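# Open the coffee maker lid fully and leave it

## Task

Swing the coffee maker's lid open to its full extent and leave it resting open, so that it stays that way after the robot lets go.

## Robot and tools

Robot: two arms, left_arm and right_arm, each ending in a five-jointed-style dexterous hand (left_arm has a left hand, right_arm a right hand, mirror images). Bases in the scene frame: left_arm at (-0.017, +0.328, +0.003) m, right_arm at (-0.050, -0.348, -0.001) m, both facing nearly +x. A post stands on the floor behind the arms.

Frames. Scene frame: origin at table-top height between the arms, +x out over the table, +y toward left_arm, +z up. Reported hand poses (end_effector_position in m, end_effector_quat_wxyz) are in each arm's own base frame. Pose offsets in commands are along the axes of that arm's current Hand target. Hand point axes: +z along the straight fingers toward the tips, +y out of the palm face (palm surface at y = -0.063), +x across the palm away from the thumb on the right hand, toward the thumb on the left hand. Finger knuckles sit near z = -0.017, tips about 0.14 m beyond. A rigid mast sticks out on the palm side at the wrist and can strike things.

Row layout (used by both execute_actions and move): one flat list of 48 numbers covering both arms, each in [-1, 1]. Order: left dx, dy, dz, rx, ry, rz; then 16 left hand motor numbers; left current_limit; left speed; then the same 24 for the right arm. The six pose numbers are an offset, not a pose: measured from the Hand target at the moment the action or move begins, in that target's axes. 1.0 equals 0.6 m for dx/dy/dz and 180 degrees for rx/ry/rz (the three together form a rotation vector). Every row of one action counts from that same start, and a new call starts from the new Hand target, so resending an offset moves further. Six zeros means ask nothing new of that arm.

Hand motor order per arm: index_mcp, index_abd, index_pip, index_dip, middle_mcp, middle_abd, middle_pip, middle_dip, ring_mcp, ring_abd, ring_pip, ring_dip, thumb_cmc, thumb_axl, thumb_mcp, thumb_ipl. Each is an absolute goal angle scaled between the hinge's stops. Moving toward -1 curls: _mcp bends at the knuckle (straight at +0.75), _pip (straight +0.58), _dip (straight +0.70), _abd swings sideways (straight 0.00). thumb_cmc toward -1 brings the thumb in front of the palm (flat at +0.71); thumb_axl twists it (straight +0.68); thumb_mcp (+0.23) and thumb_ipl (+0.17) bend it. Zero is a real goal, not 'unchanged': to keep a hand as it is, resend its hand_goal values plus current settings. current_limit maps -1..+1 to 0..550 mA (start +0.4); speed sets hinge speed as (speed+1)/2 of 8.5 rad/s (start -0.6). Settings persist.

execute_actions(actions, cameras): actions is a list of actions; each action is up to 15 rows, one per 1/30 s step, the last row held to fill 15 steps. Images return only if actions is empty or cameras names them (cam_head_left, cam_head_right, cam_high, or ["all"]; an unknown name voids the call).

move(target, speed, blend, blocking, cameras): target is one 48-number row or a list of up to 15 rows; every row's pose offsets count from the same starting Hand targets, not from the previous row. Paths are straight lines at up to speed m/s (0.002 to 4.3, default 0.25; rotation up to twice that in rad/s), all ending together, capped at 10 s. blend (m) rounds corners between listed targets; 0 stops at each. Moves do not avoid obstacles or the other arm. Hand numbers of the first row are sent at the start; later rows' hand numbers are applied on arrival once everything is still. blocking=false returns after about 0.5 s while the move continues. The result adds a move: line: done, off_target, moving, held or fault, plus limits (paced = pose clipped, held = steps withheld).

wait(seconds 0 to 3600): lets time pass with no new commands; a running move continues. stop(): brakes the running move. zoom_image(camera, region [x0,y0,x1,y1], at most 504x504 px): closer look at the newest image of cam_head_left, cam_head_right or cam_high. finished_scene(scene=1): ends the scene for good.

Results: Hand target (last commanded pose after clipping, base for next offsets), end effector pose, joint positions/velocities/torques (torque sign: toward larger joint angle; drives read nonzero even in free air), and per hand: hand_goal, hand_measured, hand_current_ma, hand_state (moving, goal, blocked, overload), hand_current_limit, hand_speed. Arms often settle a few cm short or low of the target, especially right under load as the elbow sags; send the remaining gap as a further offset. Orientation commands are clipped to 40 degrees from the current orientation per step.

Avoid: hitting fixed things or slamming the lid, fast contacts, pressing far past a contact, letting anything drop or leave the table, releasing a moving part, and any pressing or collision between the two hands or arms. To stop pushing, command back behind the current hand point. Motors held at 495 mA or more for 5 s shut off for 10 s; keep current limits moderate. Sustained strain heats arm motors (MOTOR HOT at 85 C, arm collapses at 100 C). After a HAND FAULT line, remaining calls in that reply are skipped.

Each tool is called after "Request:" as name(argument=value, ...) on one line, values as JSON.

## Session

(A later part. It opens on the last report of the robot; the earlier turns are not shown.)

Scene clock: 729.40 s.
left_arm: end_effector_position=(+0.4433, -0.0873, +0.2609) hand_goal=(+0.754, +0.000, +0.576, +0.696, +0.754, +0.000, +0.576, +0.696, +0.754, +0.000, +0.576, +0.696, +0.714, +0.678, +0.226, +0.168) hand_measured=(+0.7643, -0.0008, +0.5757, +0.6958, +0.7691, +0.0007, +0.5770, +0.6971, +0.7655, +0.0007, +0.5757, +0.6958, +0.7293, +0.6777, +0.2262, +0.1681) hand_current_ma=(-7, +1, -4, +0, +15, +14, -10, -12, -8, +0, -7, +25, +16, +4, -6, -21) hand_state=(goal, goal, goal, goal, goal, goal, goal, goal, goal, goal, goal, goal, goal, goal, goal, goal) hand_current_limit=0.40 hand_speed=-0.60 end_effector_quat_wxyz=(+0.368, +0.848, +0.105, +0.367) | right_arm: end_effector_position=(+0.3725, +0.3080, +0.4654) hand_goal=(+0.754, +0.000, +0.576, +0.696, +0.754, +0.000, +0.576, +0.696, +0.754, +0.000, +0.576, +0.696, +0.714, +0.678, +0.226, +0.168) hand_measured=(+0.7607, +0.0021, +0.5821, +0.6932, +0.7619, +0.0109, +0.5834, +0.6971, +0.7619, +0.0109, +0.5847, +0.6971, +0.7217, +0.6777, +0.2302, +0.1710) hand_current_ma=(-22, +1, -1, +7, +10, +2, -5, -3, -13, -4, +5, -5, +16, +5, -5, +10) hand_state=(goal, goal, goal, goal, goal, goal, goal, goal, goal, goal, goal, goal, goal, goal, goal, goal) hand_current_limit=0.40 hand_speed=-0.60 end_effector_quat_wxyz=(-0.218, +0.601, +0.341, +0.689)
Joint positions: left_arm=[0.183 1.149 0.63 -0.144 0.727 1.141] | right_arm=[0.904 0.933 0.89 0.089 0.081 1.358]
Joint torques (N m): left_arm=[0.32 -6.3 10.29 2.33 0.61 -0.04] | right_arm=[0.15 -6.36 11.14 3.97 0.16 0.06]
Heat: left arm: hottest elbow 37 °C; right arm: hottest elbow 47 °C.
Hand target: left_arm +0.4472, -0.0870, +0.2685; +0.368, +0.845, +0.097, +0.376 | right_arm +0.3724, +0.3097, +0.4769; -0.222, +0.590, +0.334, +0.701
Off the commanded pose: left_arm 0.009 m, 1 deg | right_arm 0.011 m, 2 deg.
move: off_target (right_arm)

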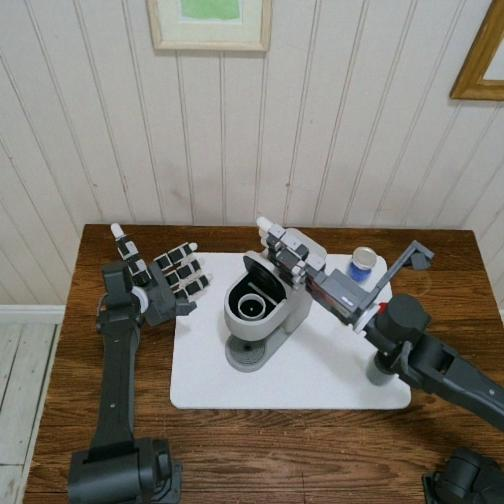

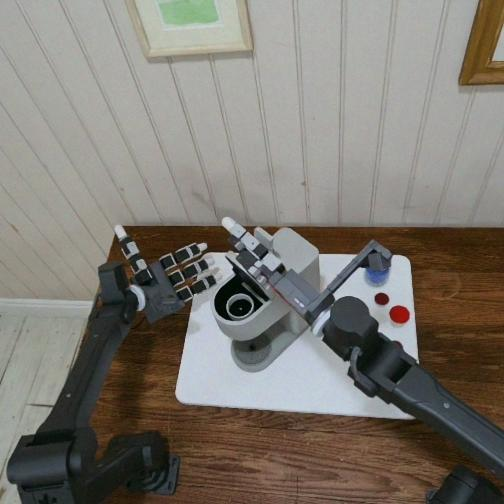

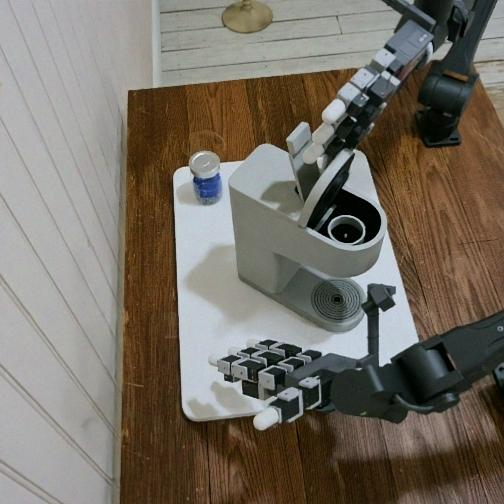

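Request:
move(target=[0,0,0,0,0,0,0.754,0,0.576,0.696,0.754,0,0.576,0.696,0.754,0,0.576,0.696,0.714,0.678,0.226,0.168,0.4,-0.6, -0.021,0.0757,0,0,0,0,0.754,0,0.576,0.696,0.754,0,0.576,0.696,0.754,0,0.576,0.696,0.714,0.678,0.226,0.168,0.4,-0.6], speed=0.04, cameras=["all"])

Request:
zoom_image(camera="cam_high", region=[220, 50, 420, 250])

Scene clock: 743.67 s.
left_arm: end_effector_position=(+0.4433, -0.0873, +0.2609) hand_goal=(+0.754, +0.000, +0.576, +0.696, +0.754, +0.000, +0.576, +0.696, +0.754, +0.000, +0.576, +0.696, +0.714, +0.678, +0.226, +0.168) hand_measured=(+0.7655, +0.0007, +0.5770, +0.6958, +0.7679, +0.0007, +0.5770, +0.6945, +0.7655, -0.0008, +0.5757, +0.6971, +0.7293, +0.6767, +0.2252, +0.1672) hand_current_ma=(-4, -12, -3, -15, +6, +15, -4, -3, +3, -3, -6, +7, +16, -5, -3, -10) hand_state=(goal, goal, goal, goal, goal, goal, goal, goal, goal, goal, goal, goal, goal, goal, goal, goal) hand_current_limit=0.40 hand_speed=-0.60 end_effector_quat_wxyz=(+0.368, +0.848, +0.105, +0.367) | right_arm: end_effector_position=(+0.3958, +0.2925, +0.4617) hand_goal=(+0.754, +0.000, +0.576, +0.696, +0.754, +0.000, +0.576, +0.696, +0.754, +0.000, +0.576, +0.696, +0.714, +0.678, +0.226, +0.168) hand_measured=(+0.8222, -0.0096, +0.6052, +0.6894, +0.7619, +0.0109, +0.5821, +0.6971, +0.7619, +0.0109, +0.5834, +0.6958, +0.7217, +0.6777, +0.2302, +0.1719) hand_current_ma=(+36, -8, +3, +6, +10, +5, +7, -2, -7, +2, +7, -16, +4, +13, -11, +2) hand_state=(blocked, goal, blocked, goal, goal, goal, goal, goal, goal, goal, goal, goal, goal, goal, goal, goal) hand_current_limit=0.40 hand_speed=-0.60 end_effector_quat_wxyz=(-0.234, +0.594, +0.354, +0.683)
Joint positions: left_arm=[0.183 1.149 0.63 -0.144 0.727 1.141] | right_arm=[0.787 0.933 0.882 0.096 -0.081 1.367]
Joint torques (N m): left_arm=[0.5 -6.18 10.35 2.35 0.6 -0.04] | right_arm=[-2.96 -6.07 11.21 3.92 0.61 0.07]
Heat: left arm: hottest elbow 37 °C; right arm: hottest elbow 47 °C.
Hand target: left_arm +0.4472, -0.0870, +0.2685; +0.368, +0.845, +0.097, +0.376 | right_arm +0.4069, +0.2778, +0.4740; -0.222, +0.590, +0.334, +0.701
Off the commanded pose: left_arm 0.009 m, 1 deg | right_arm 0.022 m, 3 deg.
move: off_target (right_arm)

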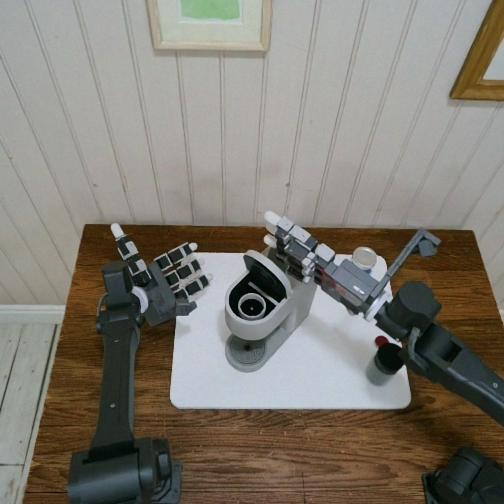

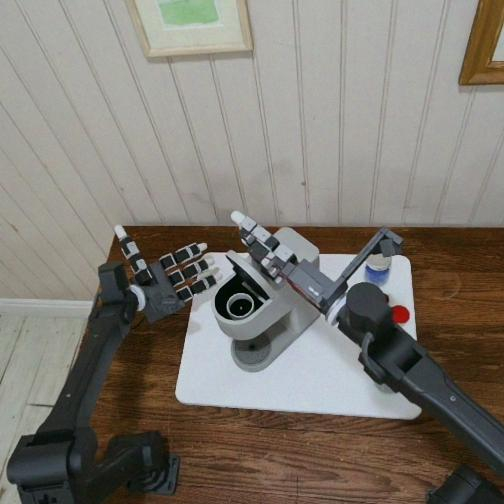

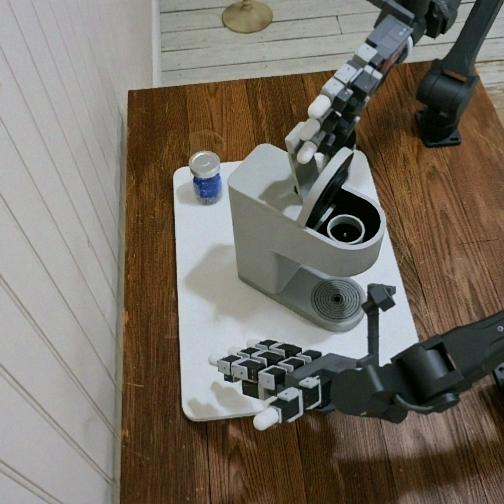

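Scaled by 2.520 from the camera's image (finer frame: 720x720).

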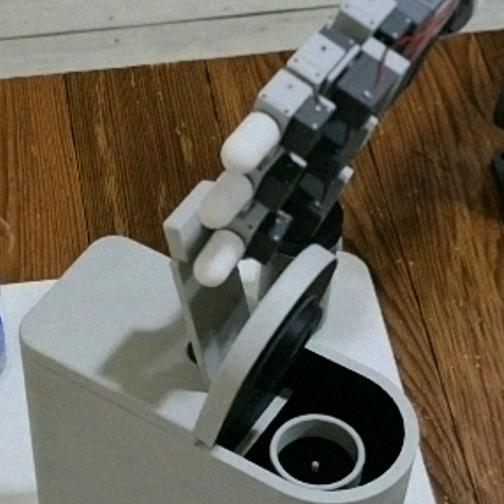

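Request:
move(target=[0,0,0,0,0,0,0.754,0,0.576,0.696,0.754,0,0.576,0.696,0.754,0,0.576,0.696,0.714,0.678,0.226,0.168,0.4,-0.6, -0.009,0.0205,0,0,0,0,0.754,0,0.576,0.696,0.754,0,0.576,0.696,0.754,0,0.576,0.696,0.714,0.678,0.226,0.168,0.4,-0.6], speed=0.04, cameras=["all"])

Request:
zoom_image(camera="cam_high", region=[220, 50, 420, 250])

Scene clock: 754.07 s.
left_arm: end_effector_position=(+0.4433, -0.0873, +0.2609) hand_goal=(+0.754, +0.000, +0.576, +0.696, +0.754, +0.000, +0.576, +0.696, +0.754, +0.000, +0.576, +0.696, +0.714, +0.678, +0.226, +0.168) hand_measured=(+0.7643, +0.0007, +0.5770, +0.6958, +0.7679, +0.0007, +0.5770, +0.6958, +0.7655, +0.0007, +0.5757, +0.6958, +0.7293, +0.6777, +0.2252, +0.1672) hand_current_ma=(-7, +0, -10, -10, +20, +9, -20, -16, +2, +8, +2, +12, +6, +1, -2, -10) hand_state=(goal, goal, goal, goal, goal, goal, goal, goal, goal, goal, goal, goal, goal, goal, goal, goal) hand_current_limit=0.40 hand_speed=-0.60 end_effector_quat_wxyz=(+0.368, +0.848, +0.105, +0.367) | right_arm: end_effector_position=(+0.4053, +0.2823, +0.4634) hand_goal=(+0.754, +0.000, +0.576, +0.696, +0.754, +0.000, +0.576, +0.696, +0.754, +0.000, +0.576, +0.696, +0.714, +0.678, +0.226, +0.168) hand_measured=(+0.8234, -0.0125, +0.6052, +0.6894, +0.7619, +0.0109, +0.5808, +0.6958, +0.7619, +0.0109, +0.5821, +0.6958, +0.7217, +0.6777, +0.2282, +0.1710) hand_current_ma=(+30, -6, +10, +0, +10, +10, +16, -5, -3, -5, -3, -12, +10, +5, -12, +2) hand_state=(blocked, goal, blocked, goal, goal, goal, goal, goal, goal, goal, goal, goal, goal, goal, goal, goal) hand_current_limit=0.40 hand_speed=-0.60 end_effector_quat_wxyz=(-0.236, +0.591, +0.351, +0.687)
Joint positions: left_arm=[0.183 1.149 0.63 -0.144 0.727 1.141] | right_arm=[0.743 0.933 0.88 0.108 -0.124 1.371]
Joint torques (N m): left_arm=[0.44 -6.42 10.29 2.35 0.62 -0.02] | right_arm=[-2.61 -6.12 10.93 3.84 0.61 0.05]
Heat: left arm: hottest elbow 37 °C; right arm: hottest elbow 46 °C.
Hand target: left_arm +0.4472, -0.0870, +0.2685; +0.368, +0.845, +0.097, +0.376 | right_arm +0.4167, +0.2689, +0.4713; -0.221, +0.590, +0.334, +0.701
Off the commanded pose: left_arm 0.009 m, 1 deg | right_arm 0.019 m, 3 deg.
move: off_target (right_arm)

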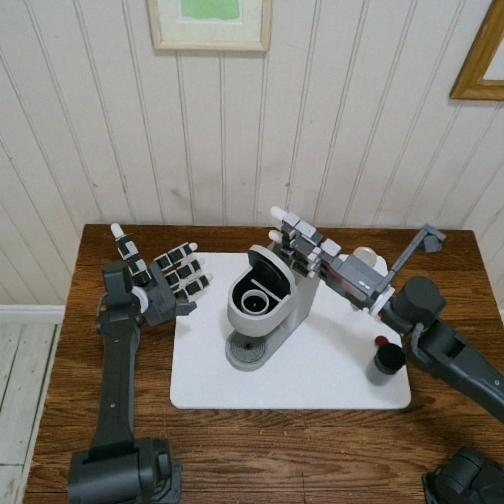

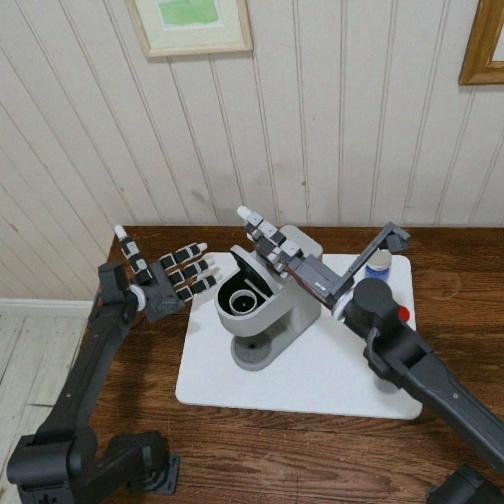

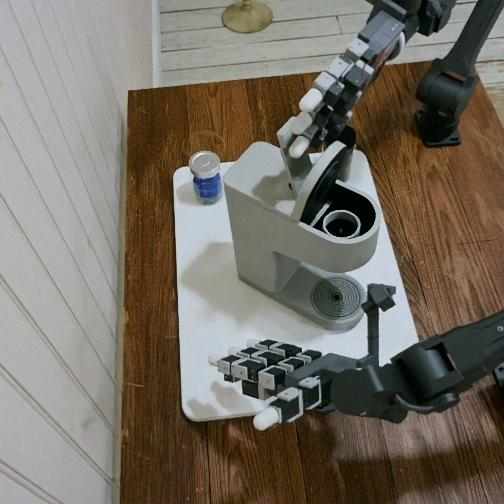

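Scaled by 2.520 from the camera's image (finer frame: 720x720).

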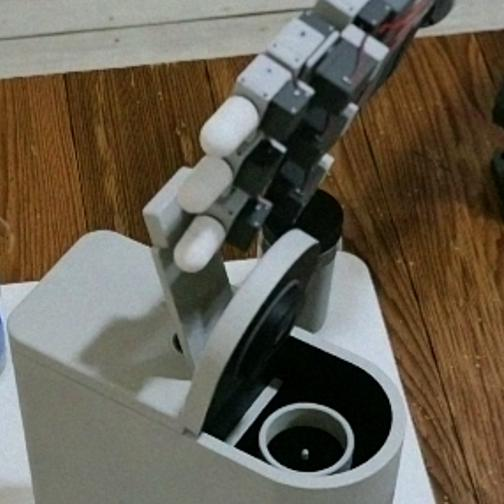

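Request:
move(target=[0,0,0,0,0,0,0.754,0,0.576,0.696,0.754,0,0.576,0.696,0.754,0,0.576,0.696,0.714,0.678,0.226,0.168,0.4,-0.6, 0.016,-0.075,0,0,0,0,0.754,0,0.576,0.696,0.754,0,0.576,0.696,0.754,0,0.576,0.696,0.714,0.678,0.226,0.168,0.4,-0.6], speed=0.025, cameras=["all"])

Request:
zoom_image(camera="cam_high", region=[220, 90, 420, 290])

Scene clock: 765.60 s.
left_arm: end_effector_position=(+0.4433, -0.0873, +0.2609) hand_goal=(+0.754, +0.000, +0.576, +0.696, +0.754, +0.000, +0.576, +0.696, +0.754, +0.000, +0.576, +0.696, +0.714, +0.678, +0.226, +0.168) hand_measured=(+0.7655, -0.0008, +0.5757, +0.6958, +0.7679, +0.0007, +0.5782, +0.6958, +0.7655, -0.0008, +0.5770, +0.6971, +0.7293, +0.6767, +0.2252, +0.1672) hand_current_ma=(+8, -10, +4, +12, +13, +12, -1, -4, +3, +4, -16, +8, +14, -3, -5, -12) hand_state=(goal, goal, goal, goal, goal, goal, goal, goal, goal, goal, goal, goal, goal, goal, goal, goal) hand_current_limit=0.40 hand_speed=-0.60 end_effector_quat_wxyz=(+0.368, +0.848, +0.105, +0.367) | right_arm: end_effector_position=(+0.3839, +0.2982, +0.4601) hand_goal=(+0.754, +0.000, +0.576, +0.696, +0.754, +0.000, +0.576, +0.696, +0.754, +0.000, +0.576, +0.696, +0.714, +0.678, +0.226, +0.168) hand_measured=(+0.7776, +0.0051, +0.5924, +0.7009, +0.7631, +0.0109, +0.5808, +0.6958, +0.7631, +0.0109, +0.5834, +0.6971, +0.7230, +0.6767, +0.2292, +0.1719) hand_current_ma=(+6, -9, +1, +9, +12, +19, +7, +4, -10, -9, +1, -15, +10, +9, -12, -2) hand_state=(blocked, goal, goal, goal, goal, goal, goal, goal, goal, goal, goal, goal, goal, goal, goal, goal) hand_current_limit=0.40 hand_speed=-0.60 end_effector_quat_wxyz=(-0.223, +0.601, +0.336, +0.690)
Joint positions: left_arm=[0.183 1.149 0.63 -0.144 0.727 1.141] | right_arm=[0.855 0.933 0.876 0.108 0.032 1.371]
Joint torques (N m): left_arm=[0.56 -6.07 10.25 2.33 0.61 -0.03] | right_arm=[0.32 -6.65 11.12 3.78 0.32 -0.1]
Heat: left arm: hottest elbow 37 °C; right arm: hottest elbow 46 °C.
Hand target: left_arm +0.4472, -0.0870, +0.2685; +0.368, +0.845, +0.097, +0.376 | right_arm +0.3830, +0.3003, +0.4713; -0.221, +0.590, +0.334, +0.701
Off the commanded pose: left_arm 0.009 m, 1 deg | right_arm 0.011 m, 2 deg.
move: off_target (right_arm)

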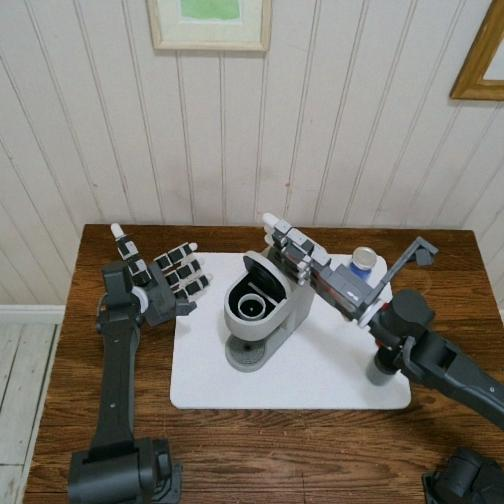

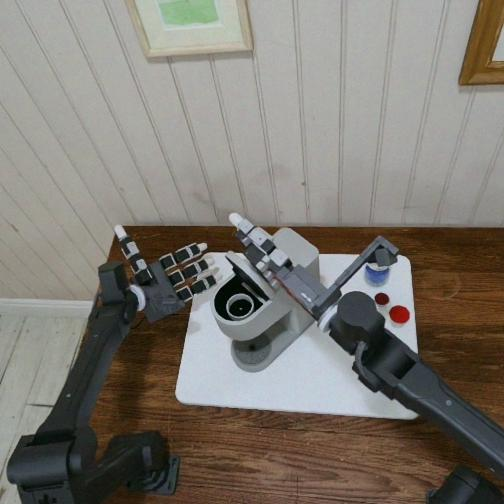

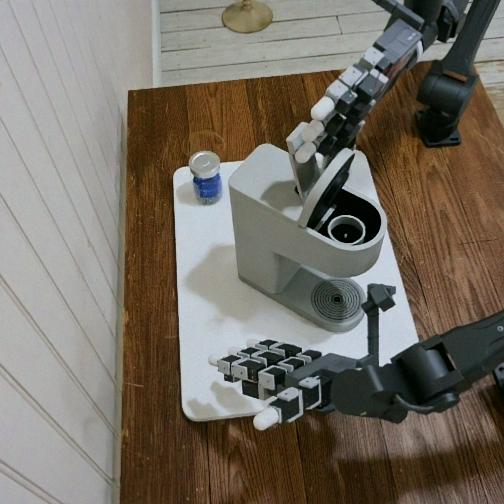

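Scaled by 2.520 from the camera's image (finer frame: 720x720).

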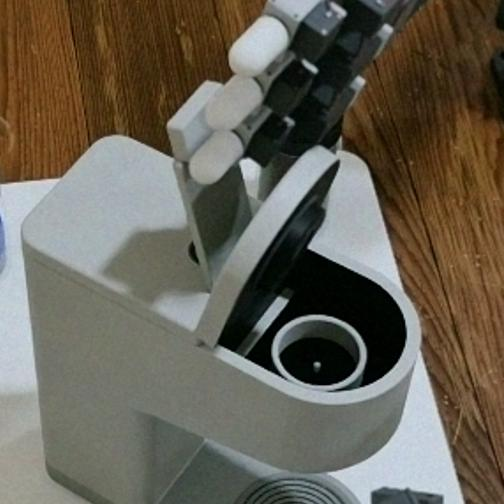

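Request:
move(target=[[0,0,0,0,0,0,0.754,0,0.576,0.696,0.754,0,0.576,0.696,0.754,0,0.576,0.696,0.714,0.678,0.226,0.168,0.4,-0.6, 0.0027,-0.016,0,0,0,0,0.754,0,0.576,0.696,0.754,0,0.576,0.696,0.754,0,0.576,0.696,0.714,0.678,0.226,0.168,0.4,-0.6],[0,0,0,0,0,0,0.754,0,0.576,0.696,0.754,0,0.576,0.696,0.754,0,0.576,0.696,0.714,0.678,0.226,0.168,0.4,-0.6, 0.149,0.016,0,0,0,0,0.754,0,0.576,0.696,0.754,0,0.576,0.696,0.754,0,0.576,0.696,0.714,0.678,0.226,0.168,0.4,-0.6],[0,0,0,0,0,0,0.754,0,0.576,0.696,0.754,0,0.576,0.696,0.754,0,0.576,0.696,0.714,0.678,0.226,0.168,0.4,-0.6, 0.149,0.016,-0.25,0,0,0,0.754,0,0.576,0.696,0.754,0,0.576,0.696,0.754,0,0.576,0.696,0.714,0.678,0.226,0.168,0.4,-0.6]], speed=[0.03,0.06,0.1], blend=0.005, cameras=["all"])

Request:
zoom_image(camera="cam_high", region=[220, 90, 420, 290])

Request:
zoom_image(camera="cam_head_left", region=[180, 200, 340, 360])

Scene clock: 800.27 s.
left_arm: end_effector_position=(+0.4433, -0.0873, +0.2609) hand_goal=(+0.754, +0.000, +0.576, +0.696, +0.754, +0.000, +0.576, +0.696, +0.754, +0.000, +0.576, +0.696, +0.714, +0.678, +0.226, +0.168) hand_measured=(+0.7643, +0.0007, +0.5770, +0.6958, +0.7691, +0.0007, +0.5770, +0.6958, +0.7655, -0.0008, +0.5770, +0.6958, +0.7293, +0.6767, +0.2262, +0.1672) hand_current_ma=(+2, +3, -7, -14, +26, +19, -8, -6, -6, +1, -9, -6, +13, -6, +2, -10) hand_state=(goal, goal, goal, goal, goal, goal, goal, goal, goal, goal, goal, goal, goal, goal, goal, goal) hand_current_limit=0.40 hand_speed=-0.60 end_effector_quat_wxyz=(+0.368, +0.848, +0.105, +0.367) | right_arm: end_effector_position=(+0.2712, +0.1918, +0.5428) hand_goal=(+0.754, +0.000, +0.576, +0.696, +0.754, +0.000, +0.576, +0.696, +0.754, +0.000, +0.576, +0.696, +0.714, +0.678, +0.226, +0.168) hand_measured=(+0.7655, +0.0065, +0.5859, +0.7022, +0.7631, +0.0109, +0.5821, +0.6958, +0.7619, +0.0124, +0.5834, +0.6958, +0.7217, +0.6767, +0.2302, +0.1719) hand_current_ma=(-1, -12, -8, +6, +10, +22, +10, -6, -2, -11, -5, -16, +8, +9, -9, +4) hand_state=(goal, goal, goal, goal, goal, goal, goal, goal, goal, goal, goal, goal, goal, goal, goal, goal) hand_current_limit=0.40 hand_speed=-0.60 end_effector_quat_wxyz=(-0.228, +0.595, +0.328, +0.698)
Joint positions: left_arm=[0.183 1.149 0.63 -0.144 0.727 1.141] | right_arm=[0.956 0.525 0.931 -0.328 0.135 1.371]
Joint torques (N m): left_arm=[0.32 -6.42 10.25 2.35 0.6 -0.04] | right_arm=[0.09 -1.44 10.29 2.35 0.26 -0.16]
Heat: left arm: hottest elbow 37 °C; right arm: hottest elbow 45 °C.
Hand target: left_arm +0.4472, -0.0870, +0.2685; +0.368, +0.845, +0.097, +0.376 | right_arm +0.2695, +0.1919, +0.5481; -0.221, +0.590, +0.334, +0.701
Off the commanded pose: left_arm 0.009 m, 1 deg | right_arm 0.006 m, 1 deg.
move: done; blend cut to 0.0049 m at target 1

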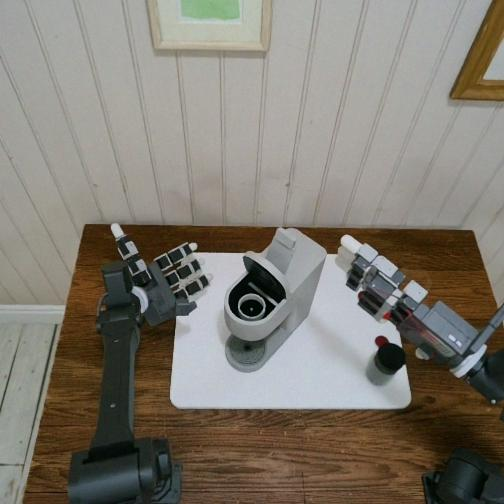

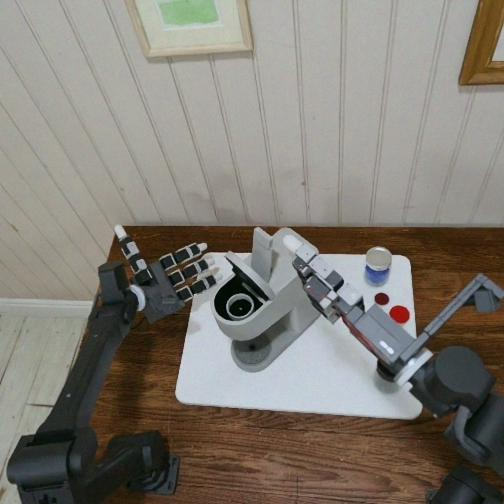

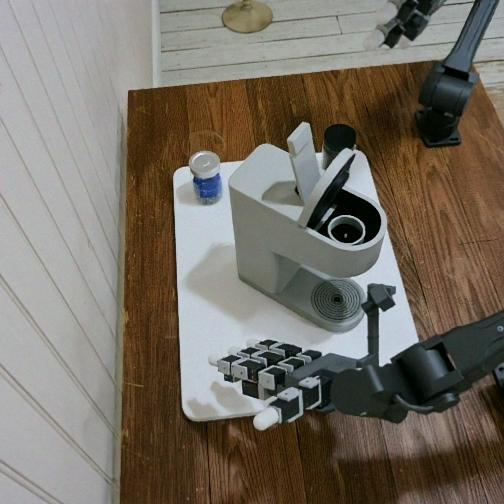

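Scaled by 2.520 from the camera's image (finer frame: 720x720).

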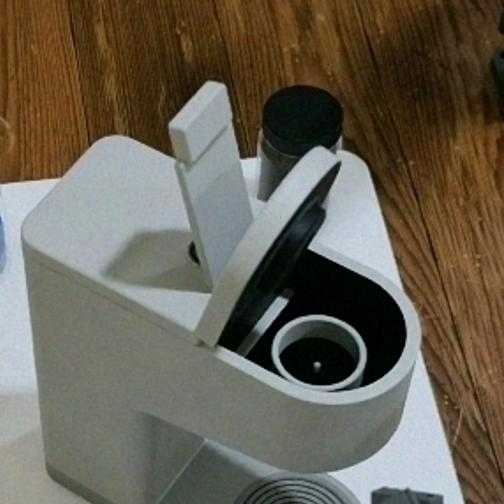

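Scaled by 3.150 from the camera's image (finer frame: 720x720).

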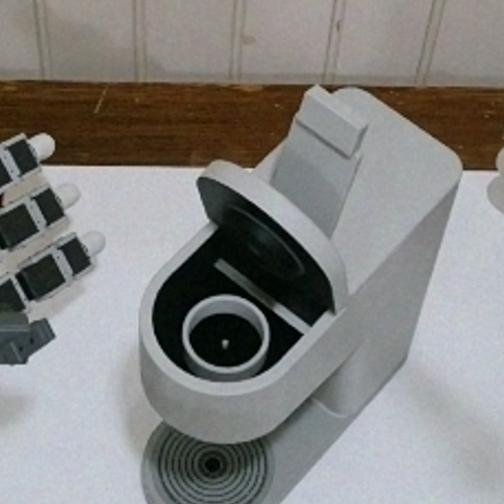

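Request:
finished_scene()

The scene is finished: the task was done.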